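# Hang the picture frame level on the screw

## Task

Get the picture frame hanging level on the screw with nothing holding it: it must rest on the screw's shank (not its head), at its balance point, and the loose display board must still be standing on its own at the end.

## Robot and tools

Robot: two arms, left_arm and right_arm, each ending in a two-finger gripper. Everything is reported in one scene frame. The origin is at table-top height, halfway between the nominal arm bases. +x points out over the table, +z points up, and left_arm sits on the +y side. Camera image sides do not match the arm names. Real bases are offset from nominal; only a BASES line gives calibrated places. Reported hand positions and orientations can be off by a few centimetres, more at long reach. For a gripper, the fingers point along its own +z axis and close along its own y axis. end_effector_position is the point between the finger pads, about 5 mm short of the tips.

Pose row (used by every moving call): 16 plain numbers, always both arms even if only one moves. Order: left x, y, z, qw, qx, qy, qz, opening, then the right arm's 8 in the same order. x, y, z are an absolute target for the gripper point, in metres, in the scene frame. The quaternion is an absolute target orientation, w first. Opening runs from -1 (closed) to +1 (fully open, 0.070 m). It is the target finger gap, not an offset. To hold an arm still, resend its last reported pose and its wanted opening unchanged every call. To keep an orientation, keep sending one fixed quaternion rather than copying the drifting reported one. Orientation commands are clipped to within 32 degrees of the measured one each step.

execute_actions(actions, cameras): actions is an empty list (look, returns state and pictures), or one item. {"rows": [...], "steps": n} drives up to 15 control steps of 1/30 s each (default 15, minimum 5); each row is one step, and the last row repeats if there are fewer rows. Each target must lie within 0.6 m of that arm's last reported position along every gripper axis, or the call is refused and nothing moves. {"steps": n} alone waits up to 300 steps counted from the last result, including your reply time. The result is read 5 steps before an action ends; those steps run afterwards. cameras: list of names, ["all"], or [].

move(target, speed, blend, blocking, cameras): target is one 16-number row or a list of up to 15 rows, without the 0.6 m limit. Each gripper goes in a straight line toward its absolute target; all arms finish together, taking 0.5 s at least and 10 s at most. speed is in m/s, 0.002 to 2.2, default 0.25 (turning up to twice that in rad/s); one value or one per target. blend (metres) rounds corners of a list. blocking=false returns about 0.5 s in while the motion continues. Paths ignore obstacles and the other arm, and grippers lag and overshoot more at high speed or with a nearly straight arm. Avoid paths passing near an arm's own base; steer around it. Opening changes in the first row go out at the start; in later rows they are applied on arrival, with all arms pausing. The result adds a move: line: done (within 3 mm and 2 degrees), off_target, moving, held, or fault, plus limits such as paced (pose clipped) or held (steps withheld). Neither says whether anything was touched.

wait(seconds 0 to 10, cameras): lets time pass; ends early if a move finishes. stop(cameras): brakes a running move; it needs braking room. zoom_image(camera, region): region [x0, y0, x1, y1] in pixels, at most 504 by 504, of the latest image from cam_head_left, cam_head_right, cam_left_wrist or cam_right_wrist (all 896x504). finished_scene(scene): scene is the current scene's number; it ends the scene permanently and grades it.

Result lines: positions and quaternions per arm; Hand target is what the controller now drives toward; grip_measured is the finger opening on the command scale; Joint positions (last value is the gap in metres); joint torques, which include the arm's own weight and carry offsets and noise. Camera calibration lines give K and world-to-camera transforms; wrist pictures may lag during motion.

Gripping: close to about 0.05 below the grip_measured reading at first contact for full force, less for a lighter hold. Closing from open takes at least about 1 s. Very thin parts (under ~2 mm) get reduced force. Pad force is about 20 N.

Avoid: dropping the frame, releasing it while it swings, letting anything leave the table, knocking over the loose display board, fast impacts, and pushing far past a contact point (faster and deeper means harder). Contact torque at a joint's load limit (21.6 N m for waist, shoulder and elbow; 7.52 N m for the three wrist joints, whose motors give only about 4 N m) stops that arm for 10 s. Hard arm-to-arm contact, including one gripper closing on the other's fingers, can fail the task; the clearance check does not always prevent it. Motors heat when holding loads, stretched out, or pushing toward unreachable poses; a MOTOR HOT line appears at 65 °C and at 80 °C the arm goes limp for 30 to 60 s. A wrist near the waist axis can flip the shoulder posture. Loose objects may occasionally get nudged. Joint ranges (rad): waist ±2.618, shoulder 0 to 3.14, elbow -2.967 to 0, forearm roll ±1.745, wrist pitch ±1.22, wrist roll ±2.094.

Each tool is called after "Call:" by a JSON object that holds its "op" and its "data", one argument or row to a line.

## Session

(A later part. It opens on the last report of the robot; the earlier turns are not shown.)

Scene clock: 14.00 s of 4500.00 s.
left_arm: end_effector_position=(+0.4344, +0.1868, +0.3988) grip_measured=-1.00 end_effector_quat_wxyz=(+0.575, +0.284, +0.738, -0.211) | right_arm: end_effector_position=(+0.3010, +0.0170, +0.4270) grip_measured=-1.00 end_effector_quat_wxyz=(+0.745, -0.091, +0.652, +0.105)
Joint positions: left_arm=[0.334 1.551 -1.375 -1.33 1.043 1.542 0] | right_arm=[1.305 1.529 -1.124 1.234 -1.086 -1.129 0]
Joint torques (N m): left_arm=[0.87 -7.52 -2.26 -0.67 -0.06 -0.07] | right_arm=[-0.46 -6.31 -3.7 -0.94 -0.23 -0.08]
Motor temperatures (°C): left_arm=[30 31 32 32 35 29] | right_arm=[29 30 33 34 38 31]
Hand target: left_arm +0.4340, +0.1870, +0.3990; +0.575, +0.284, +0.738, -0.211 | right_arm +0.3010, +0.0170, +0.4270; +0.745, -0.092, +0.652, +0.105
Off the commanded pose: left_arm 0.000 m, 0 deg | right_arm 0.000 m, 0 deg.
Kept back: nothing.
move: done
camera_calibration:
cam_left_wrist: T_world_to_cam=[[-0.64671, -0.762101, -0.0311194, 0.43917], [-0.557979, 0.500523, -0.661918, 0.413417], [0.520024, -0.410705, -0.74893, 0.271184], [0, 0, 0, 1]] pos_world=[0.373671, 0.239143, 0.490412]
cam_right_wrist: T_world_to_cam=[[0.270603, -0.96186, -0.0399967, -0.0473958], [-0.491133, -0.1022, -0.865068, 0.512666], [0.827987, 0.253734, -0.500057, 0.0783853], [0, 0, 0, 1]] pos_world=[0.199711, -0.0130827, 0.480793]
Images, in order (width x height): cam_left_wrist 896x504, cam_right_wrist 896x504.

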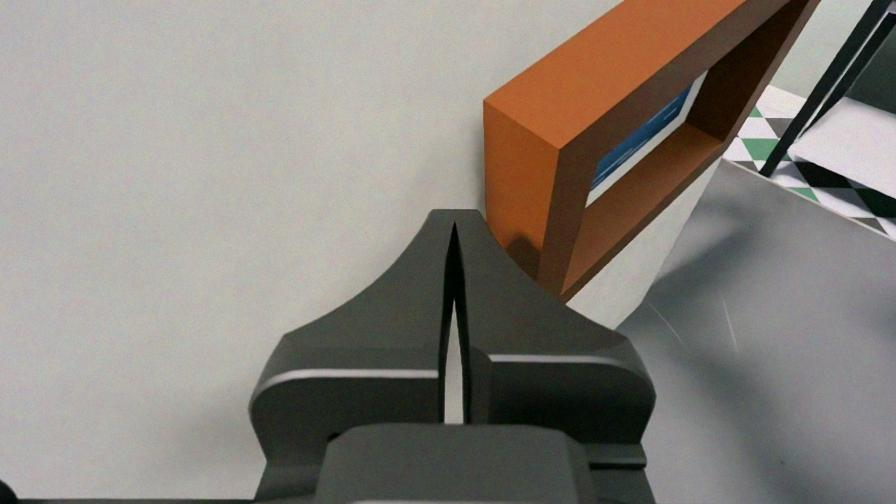

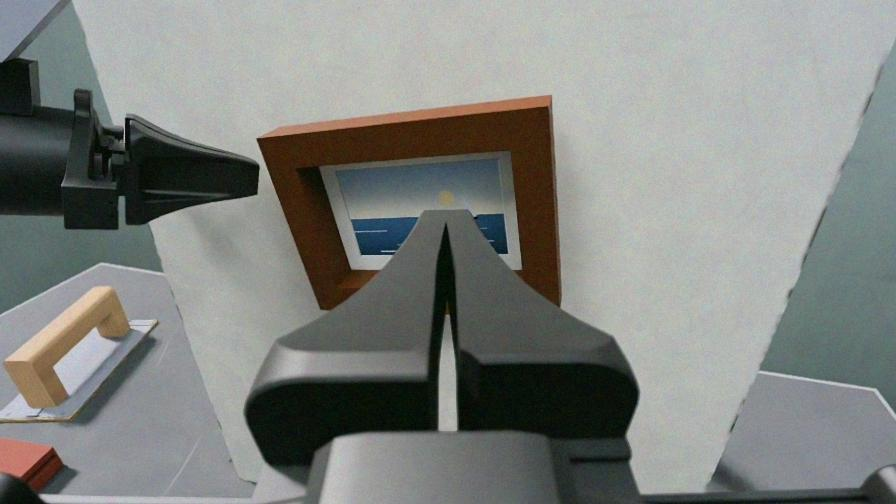

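Call:
{"op": "move", "data": {
  "target": [
    [0.434,0.182,0.399,0.575,0.284,0.738,-0.211,-1,0.301,0.017,0.427,0.745,-0.0917,0.6523,0.1047,-1],
    [0.434,0.1775,0.3995,0.575,0.284,0.738,-0.211,-1,0.301,0.017,0.427,0.745,-0.0917,0.6523,0.1047,-1]
  ],
  "speed": [0.04,0.025],
  "cameras": ["cam_left_wrist","cam_right_wrist"]
}}

Call:
{"op": "zoom_image", "data": {
  "camera": "cam_right_wrist",
  "region": [180, 20, 620, 310]
}}

Scene clock: 15.10 s of 4500.00 s.
left_arm: end_effector_position=(+0.4341, +0.1776, +0.3995) grip_measured=-1.00 end_effector_quat_wxyz=(+0.575, +0.284, +0.738, -0.211) | right_arm: end_effector_position=(+0.3010, +0.0170, +0.4270) grip_measured=-1.00 end_effector_quat_wxyz=(+0.745, -0.091, +0.652, +0.105)
Joint positions: left_arm=[0.303 1.54 -1.364 -1.328 1.013 1.533 0] | right_arm=[1.305 1.529 -1.124 1.234 -1.086 -1.129 0]
Joint torques (N m): left_arm=[-0.36 -6.8 -2.49 -0.69 -0.22 -0.19] | right_arm=[-0.43 -6.28 -3.59 -0.95 -0.23 -0.07]
Motor temperatures (°C): left_arm=[30 31 32 32 35 29] | right_arm=[29 30 33 34 38 31]
Hand target: left_arm +0.4340, +0.1775, +0.3995; +0.575, +0.284, +0.738, -0.211 | right_arm +0.3010, +0.0170, +0.4270; +0.745, -0.092, +0.652, +0.105
Off the commanded pose: left_arm 0.000 m, 0 deg | right_arm 0.000 m, 0 deg.
Kept back: nothing.
move: done
camera_calibration:
cam_left_wrist: T_world_to_cam=[[-0.646117, -0.762574, -0.0318497, 0.432233], [-0.557826, 0.500296, -0.66222, 0.418461], [0.520925, -0.410105, -0.748633, 0.267465], [0, 0, 0, 1]] pos_world=[0.373372, 0.229944, 0.491113]
cam_right_wrist: T_world_to_cam=[[0.270603, -0.96186, -0.0399967, -0.0473958], [-0.491133, -0.1022, -0.865068, 0.512666], [0.827987, 0.253734, -0.500057, 0.0783853], [0, 0, 0, 1]] pos_world=[0.199711, -0.0130827, 0.480793]
Images, in order (width x height): cam_left_wrist 896x504, cam_right_wrist 896x504.

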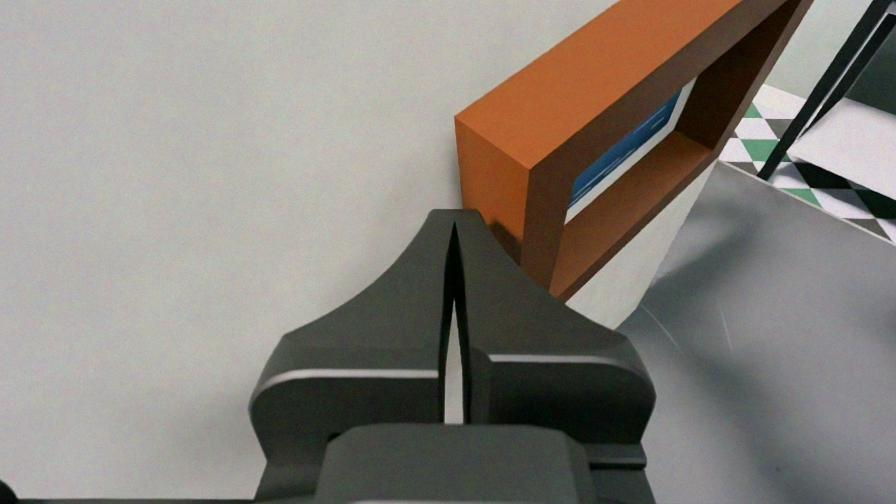

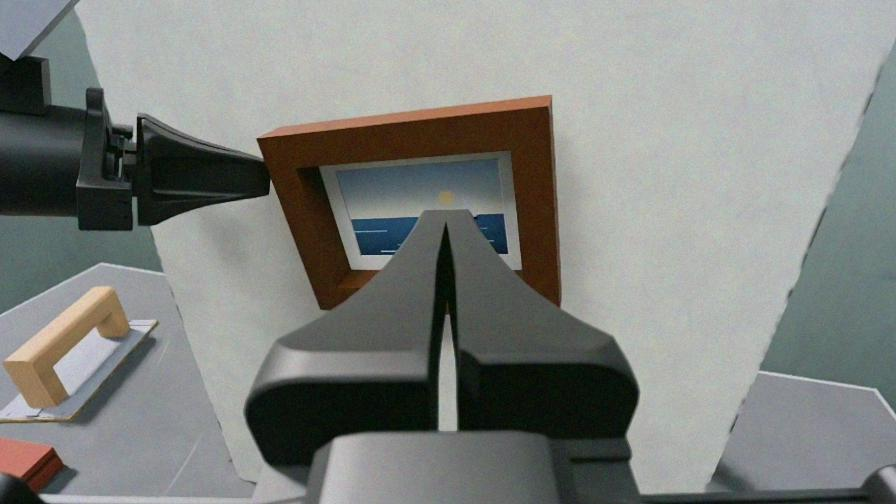

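Scaled by 1.145 from the camera's 896x504 image, which has a finer 1280x720 frame.

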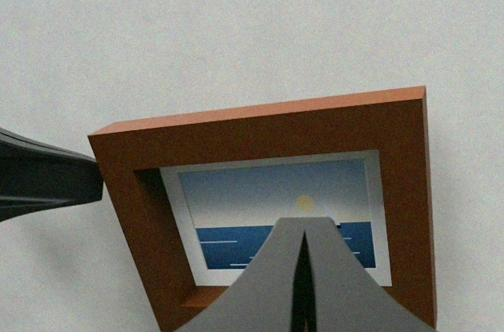

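Call:
{"op": "move", "data": {
  "target": [0.434,0.1725,0.400,0.575,0.284,0.738,-0.211,-1,0.301,0.017,0.427,0.745,-0.0917,0.6523,0.1047,-1],
  "speed": 0.025,
  "cameras": ["cam_left_wrist","cam_right_wrist"]
}}

Call:
{"op": "zoom_image", "data": {
  "camera": "cam_right_wrist",
  "region": [180, 20, 620, 310]
}}

Scene clock: 16.03 s of 4500.00 s.
left_arm: end_effector_position=(+0.4341, +0.1725, +0.4002) grip_measured=-1.00 end_effector_quat_wxyz=(+0.575, +0.284, +0.738, -0.211) | right_arm: end_effector_position=(+0.3010, +0.0170, +0.4270) grip_measured=-1.00 end_effector_quat_wxyz=(+0.745, -0.091, +0.652, +0.105)
Joint positions: left_arm=[0.286 1.535 -1.361 -1.326 0.997 1.526 0] | right_arm=[1.305 1.529 -1.124 1.234 -1.086 -1.129 0]
Joint torques (N m): left_arm=[-0.33 -6.81 -2.42 -0.65 -0.25 -0.17] | right_arm=[-0.46 -6.29 -3.58 -0.96 -0.24 -0.06]
Motor temperatures (°C): left_arm=[30 31 32 32 35 29] | right_arm=[29 30 33 34 38 31]
Hand target: left_arm +0.4340, +0.1725, +0.4000; +0.575, +0.284, +0.738, -0.211 | right_arm +0.3010, +0.0170, +0.4270; +0.745, -0.092, +0.652, +0.105
Off the commanded pose: left_arm 0.000 m, 0 deg | right_arm 0.000 m, 0 deg.
Kept back: nothing.
move: done
camera_calibration:
cam_left_wrist: T_world_to_cam=[[-0.646558, -0.762211, -0.0315646, 0.428244], [-0.557413, 0.500274, -0.662584, 0.421451], [0.52082, -0.410804, -0.748323, 0.265993], [0, 0, 0, 1]] pos_world=[0.373272, 0.224843, 0.491813]
cam_right_wrist: T_world_to_cam=[[0.270603, -0.96186, -0.0399967, -0.0473958], [-0.491133, -0.1022, -0.865068, 0.512666], [0.827987, 0.253734, -0.500057, 0.0783853], [0, 0, 0, 1]] pos_world=[0.199711, -0.0130827, 0.480793]
Images, in order (width x height): cam_left_wrist 896x504, cam_right_wrist 896x504.

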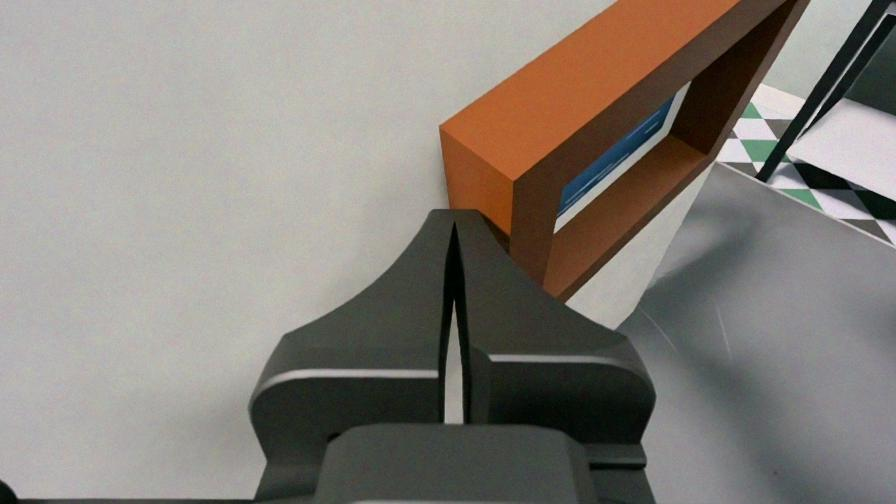

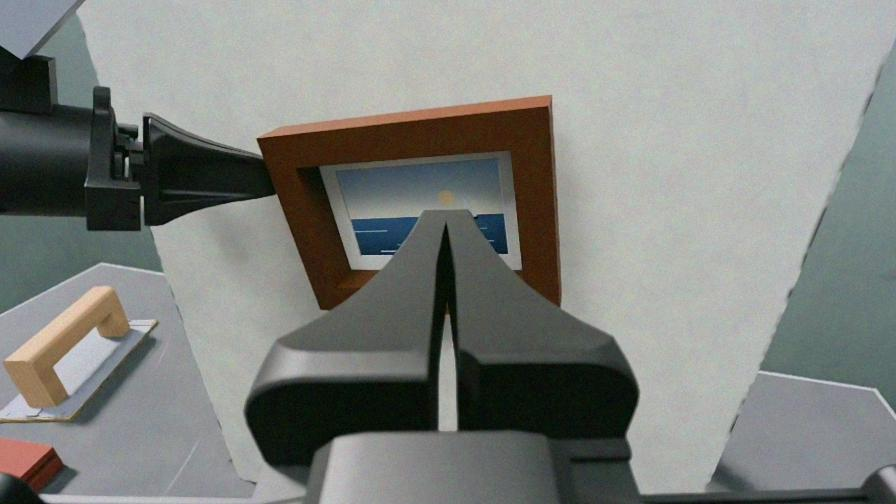

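Scaled by 1.145 from the camera's 896x504 image, which has a finer 1280x720 frame.

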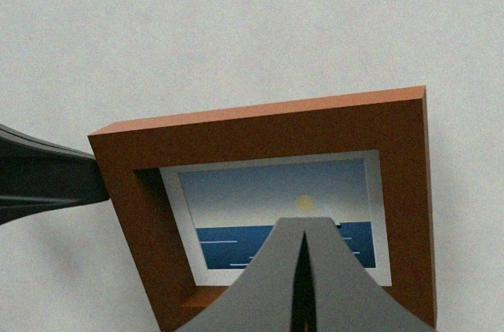

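Call:
{"op": "move", "data": {
  "target": [0.434,0.1685,0.4005,0.575,0.284,0.738,-0.211,-1,0.301,0.017,0.427,0.745,-0.0917,0.6523,0.1047,-1],
  "speed": 0.025,
  "cameras": ["cam_left_wrist","cam_right_wrist"]
}}

Call:
{"op": "zoom_image", "data": {
  "camera": "cam_right_wrist",
  "region": [180, 20, 620, 310]
}}

Scene clock: 17.10 s of 4500.00 s.
left_arm: end_effector_position=(+0.4344, +0.1695, +0.4004) grip_measured=-1.00 end_effector_quat_wxyz=(+0.575, +0.283, +0.738, -0.210) | right_arm: end_effector_position=(+0.3010, +0.0170, +0.4270) grip_measured=-1.00 end_effector_quat_wxyz=(+0.745, -0.091, +0.652, +0.105)
Joint positions: left_arm=[0.274 1.531 -1.359 -1.323 0.983 1.52 0] | right_arm=[1.305 1.529 -1.124 1.234 -1.086 -1.129 0]
Joint torques (N m): left_arm=[-4.74 -7.53 -3.05 -1.3 0.88 -0.14] | right_arm=[-0.43 -6.29 -3.56 -0.96 -0.23 -0.07]
Motor temperatures (°C): left_arm=[30 31 32 32 35 29] | right_arm=[29 30 33 34 38 31]
Hand target: left_arm +0.4340, +0.1685, +0.4005; +0.575, +0.284, +0.738, -0.211 | right_arm +0.3010, +0.0170, +0.4270; +0.745, -0.092, +0.652, +0.105
Off the commanded pose: left_arm 0.001 m, 0 deg | right_arm 0.000 m, 0 deg.
Kept back: nothing.
move: done
camera_calibration:
cam_left_wrist: T_world_to_cam=[[-0.644119, -0.764229, -0.0326393, 0.426006], [-0.559027, 0.499435, -0.661856, 0.423725], [0.522111, -0.408068, -0.74892, 0.263931], [0, 0, 0, 1]] pos_world=[0.373472, 0.221645, 0.492013]
cam_right_wrist: T_world_to_cam=[[0.270603, -0.96186, -0.0399967, -0.0473958], [-0.491133, -0.1022, -0.865068, 0.512666], [0.827987, 0.253734, -0.500057, 0.0783853], [0, 0, 0, 1]] pos_world=[0.199711, -0.0130827, 0.480793]
Images, in order (width x height): cam_left_wrist 896x504, cam_right_wrist 896x504.

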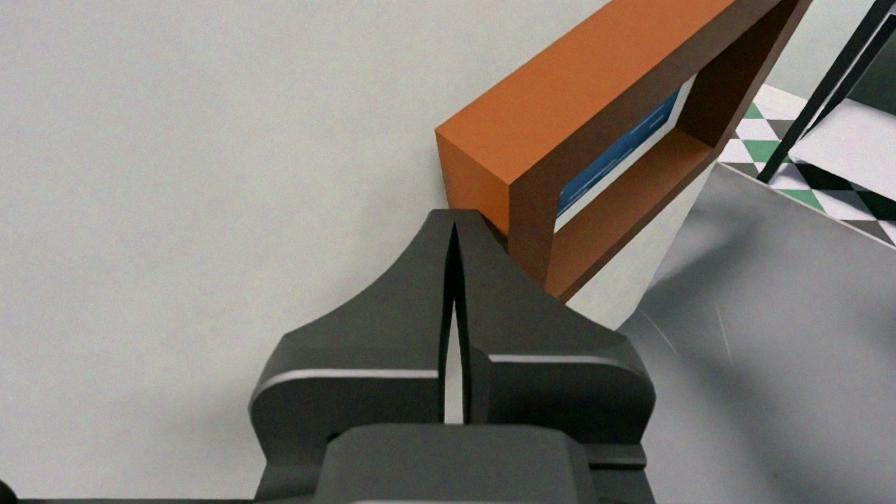

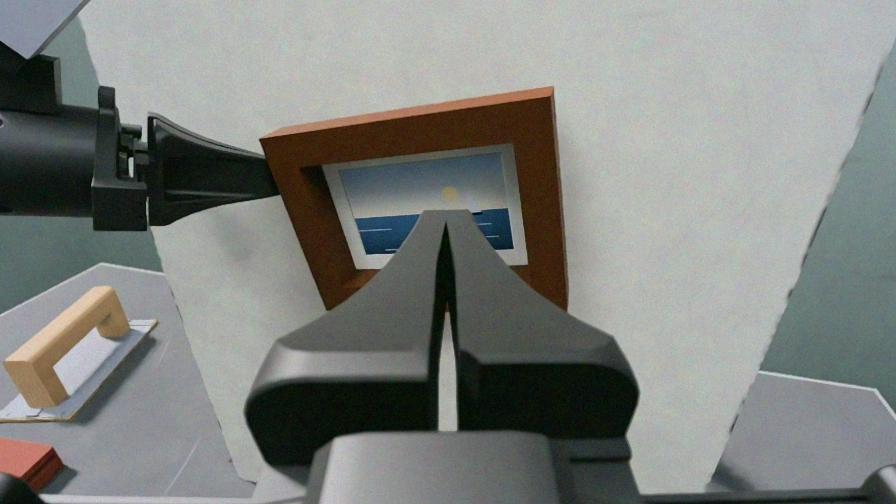

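Scaled by 1.145 from the camera's 896x504 image, which has a finer 1280x720 frame.

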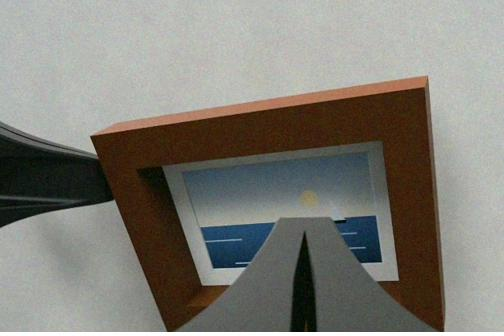

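Call:
{"op": "move", "data": {
  "target": [0.434,0.1652,0.401,0.575,0.284,0.738,-0.211,-1,0.301,0.017,0.427,0.745,-0.0917,0.6523,0.1047,-1],
  "speed": 0.02,
  "cameras": ["cam_left_wrist","cam_right_wrist"]
}}

Call:
{"op": "zoom_image", "data": {
  "camera": "cam_right_wrist",
  "region": [180, 20, 620, 310]
}}

Scene clock: 18.27 s of 4500.00 s.
left_arm: end_effector_position=(+0.4344, +0.1660, +0.4008) grip_measured=-1.00 end_effector_quat_wxyz=(+0.575, +0.283, +0.738, -0.210) | right_arm: end_effector_position=(+0.3010, +0.0170, +0.4270) grip_measured=-1.00 end_effector_quat_wxyz=(+0.745, -0.091, +0.652, +0.105)
Joint positions: left_arm=[0.262 1.528 -1.358 -1.321 0.973 1.515 0] | right_arm=[1.305 1.529 -1.124 1.234 -1.086 -1.129 0]
Joint torques (N m): left_arm=[-2.81 -7.04 -2.58 -1.11 0.49 -0.15] | right_arm=[-0.46 -6.3 -3.57 -0.97 -0.24 -0.06]
Motor temperatures (°C): left_arm=[30 31 32 32 35 29] | right_arm=[29 30 33 34 38 31]
Hand target: left_arm +0.4340, +0.1652, +0.4010; +0.575, +0.284, +0.738, -0.211 | right_arm +0.3010, +0.0170, +0.4270; +0.745, -0.092, +0.652, +0.105
Off the commanded pose: left_arm 0.001 m, 0 deg | right_arm 0.000 m, 0 deg.
Kept back: nothing.
move: done
camera_calibration:
cam_left_wrist: T_world_to_cam=[[-0.644777, -0.763681, -0.0324651, 0.423453], [-0.558914, 0.500013, -0.661515, 0.425523], [0.521419, -0.408384, -0.749229, 0.263304], [0, 0, 0, 1]] pos_world=[0.373571, 0.218145, 0.492513]
cam_right_wrist: T_world_to_cam=[[0.270603, -0.96186, -0.0399967, -0.0473958], [-0.491133, -0.1022, -0.865068, 0.512666], [0.827987, 0.253734, -0.500057, 0.0783853], [0, 0, 0, 1]] pos_world=[0.199711, -0.0130827, 0.480793]
Images, in order (width x height): cam_left_wrist 896x504, cam_right_wrist 896x504.

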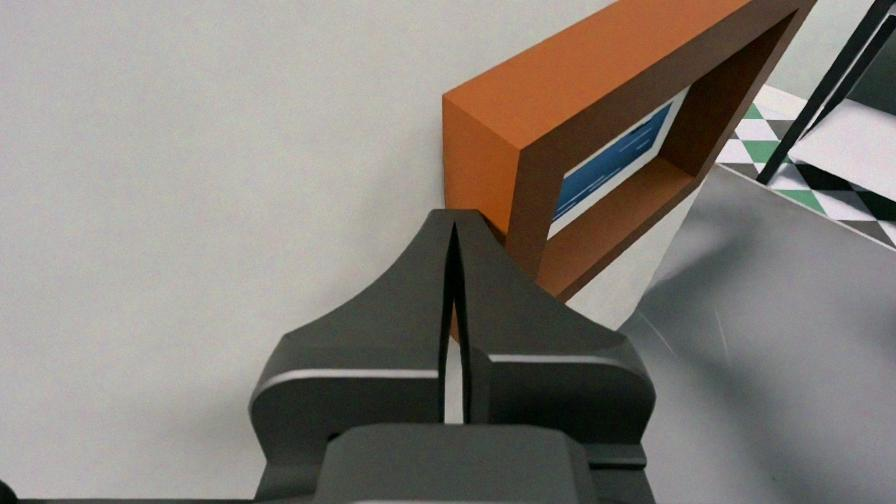

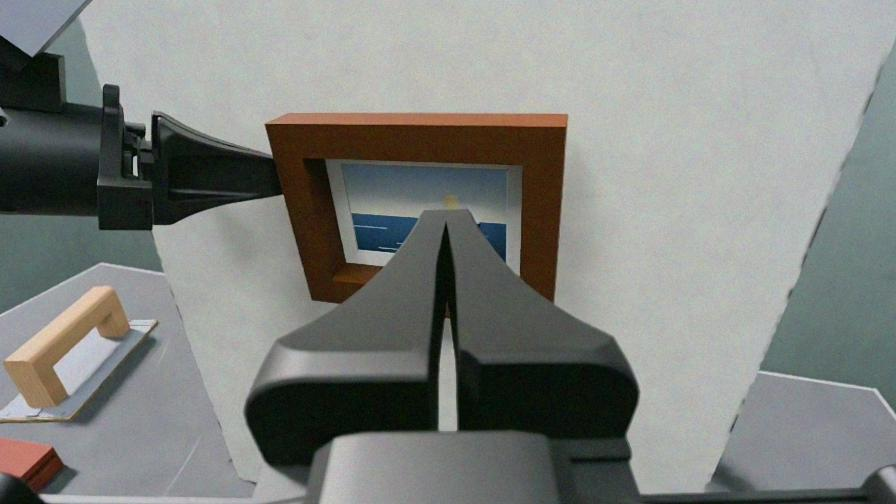

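Scaled by 1.145 from the camera's 896x504 image, which has a finer 1280x720 frame.

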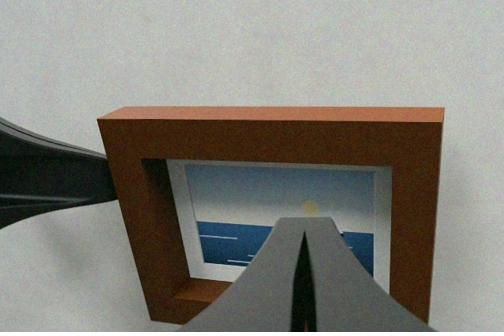

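Call:
{"op": "move", "data": {
  "target": [0.434,0.190,0.399,0.575,0.284,0.738,-0.211,-1,0.301,0.017,0.427,0.745,-0.0917,0.6523,0.1047,-1],
  "speed": 0.05,
  "cameras": ["cam_left_wrist","cam_right_wrist"]
}}

Call:
{"op": "wait", "data": {
  "seconds": 0.4
}}

Call:
{"op": "zoom_image", "data": {
  "camera": "cam_right_wrist",
  "region": [180, 20, 620, 310]
}}

Call:
{"op": "zoom_image", "data": {
  "camera": "cam_head_left",
  "region": [350, 0, 550, 115]
}}

Call:
{"op": "zoom_image", "data": {
  "camera": "cam_head_right",
  "region": [280, 0, 520, 130]
}}

Scene clock: 19.37 s of 4500.00 s.
left_arm: end_effector_position=(+0.4338, +0.1902, +0.3989) grip_measured=-1.00 end_effector_quat_wxyz=(+0.575, +0.284, +0.738, -0.211) | right_arm: end_effector_position=(+0.3010, +0.0170, +0.4270) grip_measured=-1.00 end_effector_quat_wxyz=(+0.745, -0.091, +0.652, +0.105)
Joint positions: left_arm=[0.346 1.553 -1.378 -1.329 1.054 1.544 0] | right_arm=[1.305 1.529 -1.124 1.234 -1.086 -1.129 0]
Joint torques (N m): left_arm=[-0.66 -5.22 -3.34 -0.95 -0.28 -0.05] | right_arm=[-0.45 -6.33 -3.57 -0.98 -0.24 -0.05]
Motor temperatures (°C): left_arm=[30 31 32 32 35 29] | right_arm=[29 30 33 34 38 31]
Hand target: left_arm +0.4340, +0.1900, +0.3990; +0.575, +0.284, +0.738, -0.211 | right_arm +0.3010, +0.0170, +0.4270; +0.745, -0.092, +0.652, +0.105
Off the commanded pose: left_arm 0.000 m, 0 deg | right_arm 0.000 m, 0 deg.
Kept back: nothing.
move: done
camera_calibration:
cam_left_wrist: T_world_to_cam=[[-0.646406, -0.762321, -0.0320348, 0.441757], [-0.557953, 0.500918, -0.661641, 0.411377], [0.520429, -0.409815, -0.749136, 0.272683], [0, 0, 0, 1]] pos_world=[0.373171, 0.242444, 0.490613]
cam_right_wrist: T_world_to_cam=[[0.270603, -0.96186, -0.0399967, -0.0473958], [-0.491133, -0.1022, -0.865068, 0.512666], [0.827987, 0.253734, -0.500057, 0.0783853], [0, 0, 0, 1]] pos_world=[0.199711, -0.0130827, 0.480793]
Images, in order (width x height): cam_left_wrist 896x504, cam_right_wrist 896x504.

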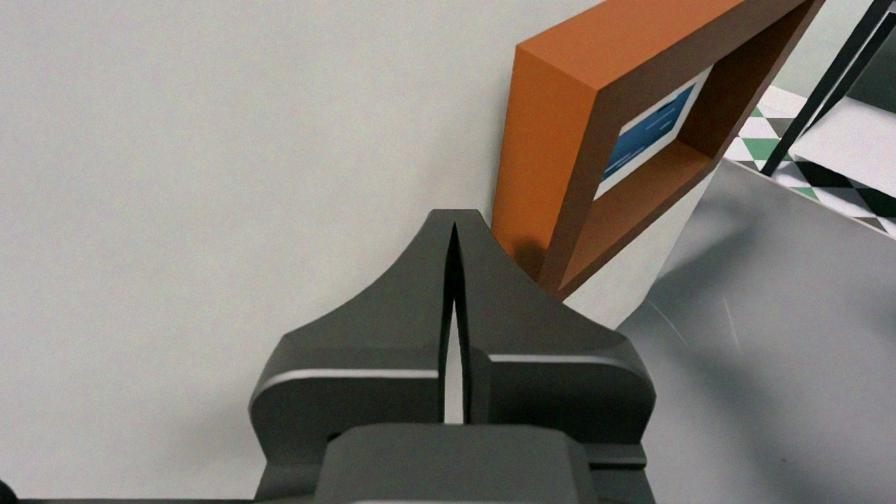

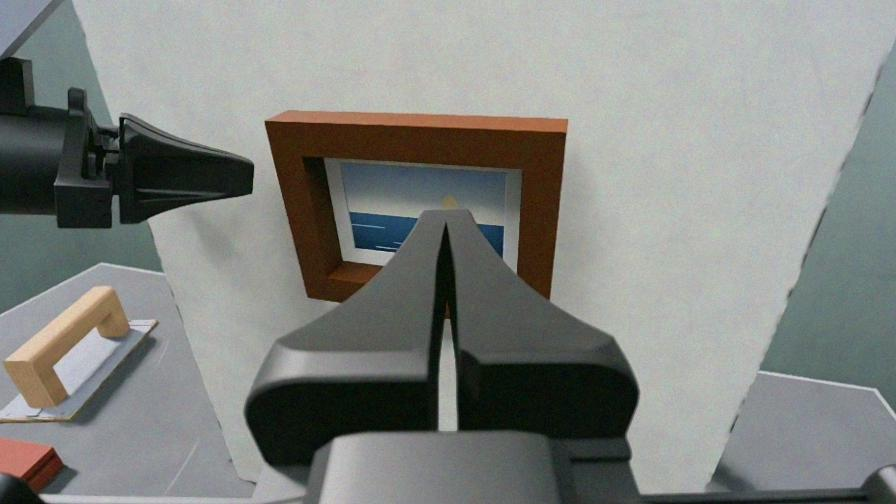

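Scene clock: 19.77 s of 4500.00 s.
left_arm: end_effector_position=(+0.4338, +0.1902, +0.3989) grip_measured=-1.00 end_effector_quat_wxyz=(+0.575, +0.284, +0.738, -0.211) | right_arm: end_effector_position=(+0.3010, +0.0170, +0.4270) grip_measured=-1.00 end_effector_quat_wxyz=(+0.745, -0.091, +0.652, +0.105)
Joint positions: left_arm=[0.346 1.553 -1.378 -1.329 1.054 1.544 0] | right_arm=[1.305 1.529 -1.124 1.234 -1.086 -1.129 0]
Joint torques (N m): left_arm=[-0.54 -5.31 -3.33 -0.92 -0.3 -0.12] | right_arm=[-0.45 -6.31 -3.61 -0.98 -0.24 -0.05]
Motor temperatures (°C): left_arm=[30 31 32 32 35 29] | right_arm=[29 30 33 34 38 31]
Hand target: left_arm +0.4340, +0.1900, +0.3990; +0.575, +0.284, +0.738, -0.211 | right_arm +0.3010, +0.0170, +0.4270; +0.745, -0.092, +0.652, +0.105
Off the commanded pose: left_arm 0.000 m, 0 deg | right_arm 0.000 m, 0 deg.
Steps of this call (1-12: nothing new was sent). Readings (end_effector_position of left_arm | right_arm):
1: (+0.4338, +0.1902, +0.3989) | (+0.3010, +0.0170, +0.4270)
2: (+0.4338, +0.1902, +0.3989) | (+0.3010, +0.0170, +0.4270)
4: (+0.4338, +0.1902, +0.3989) | (+0.3010, +0.0170, +0.4270)
8: (+0.4338, +0.1902, +0.3989) | (+0.3010, +0.0170, +0.4270)
12: the state above
camera_calibration:
cam_left_wrist: T_world_to_cam=[[-0.646406, -0.762321, -0.0320348, 0.441757], [-0.557953, 0.500918, -0.661641, 0.411377], [0.520429, -0.409815, -0.749136, 0.272683], [0, 0, 0, 1]] pos_world=[0.373171, 0.242444, 0.490613]
cam_right_wrist: T_world_to_cam=[[0.270603, -0.96186, -0.0399967, -0.0473958], [-0.491133, -0.1022, -0.865068, 0.512666], [0.827987, 0.253734, -0.500057, 0.0783853], [0, 0, 0, 1]] pos_world=[0.199711, -0.0130827, 0.480793]

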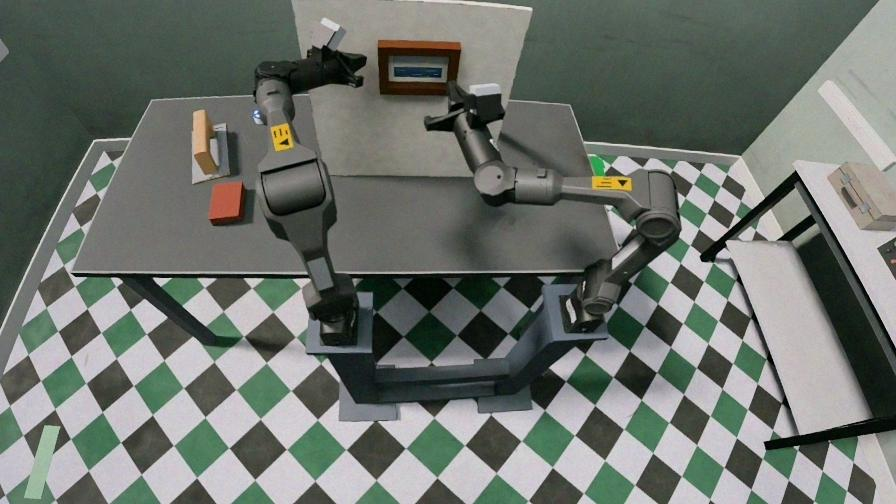

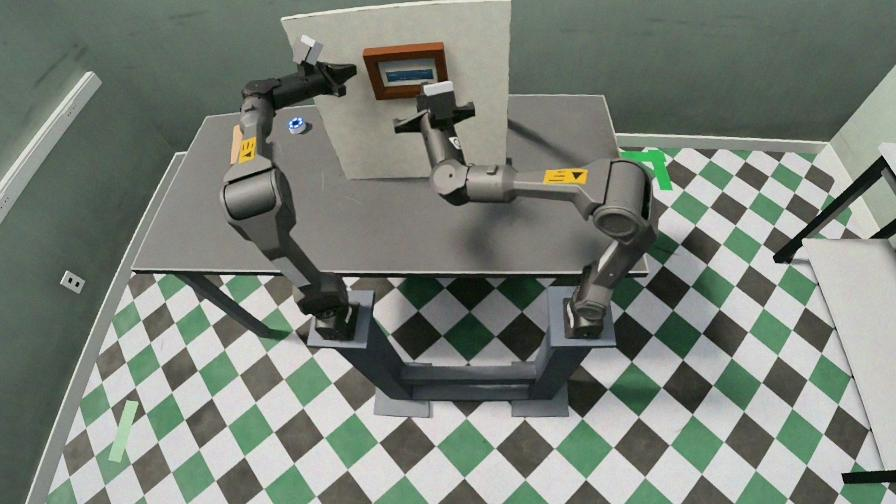

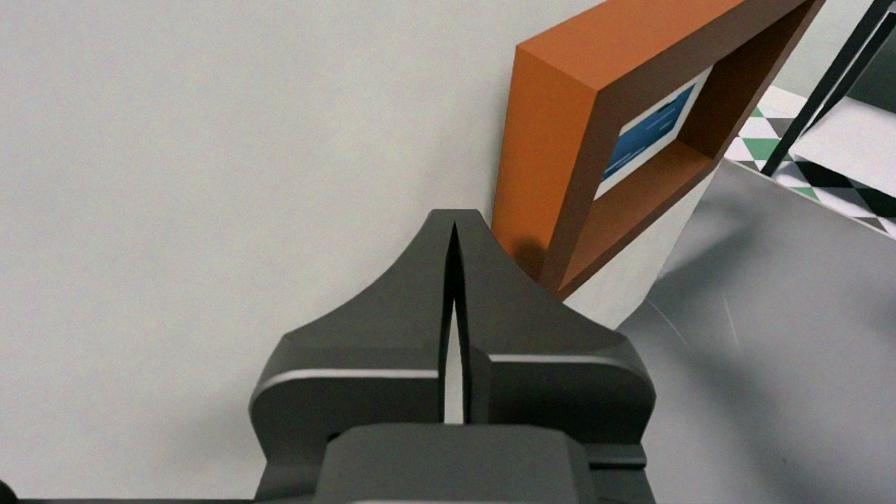

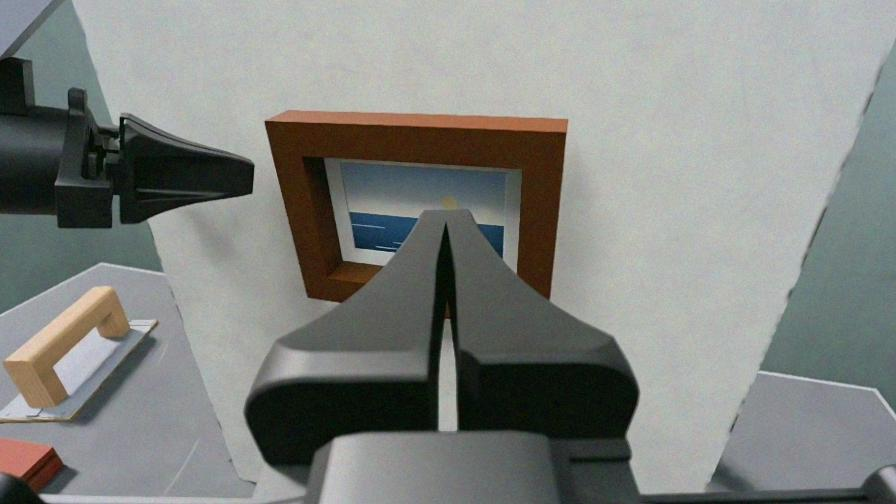

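Scaled by 1.145 from the camera's 896x504 image, which has a finer 1280x720 frame.

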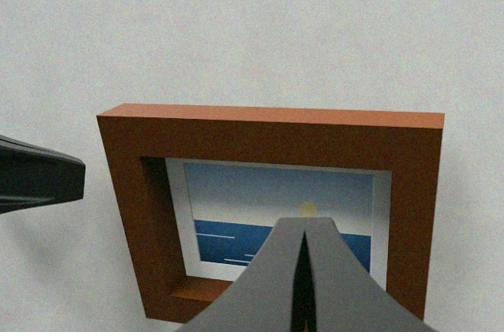

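Scaled by 2.520 from the camera's 896x504 image, which has a finer 1280x720 frame.

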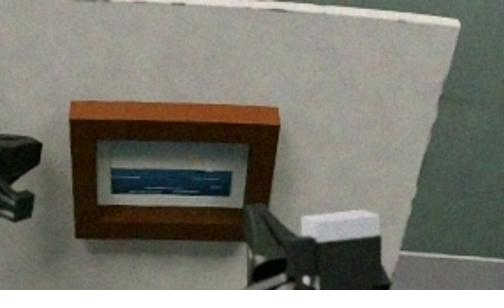

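Scaled by 2.100 from the camera's 896x504 image, which has a finer 1280x720 frame.

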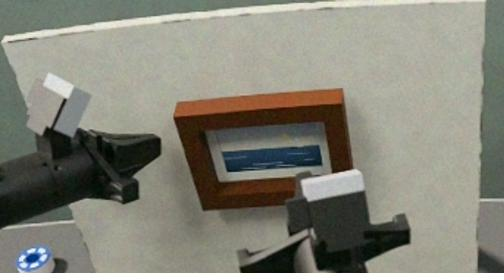

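Call:
{"op": "finished_scene", "data": {
  "scene": 2
}}

The scene is finished: the task was done.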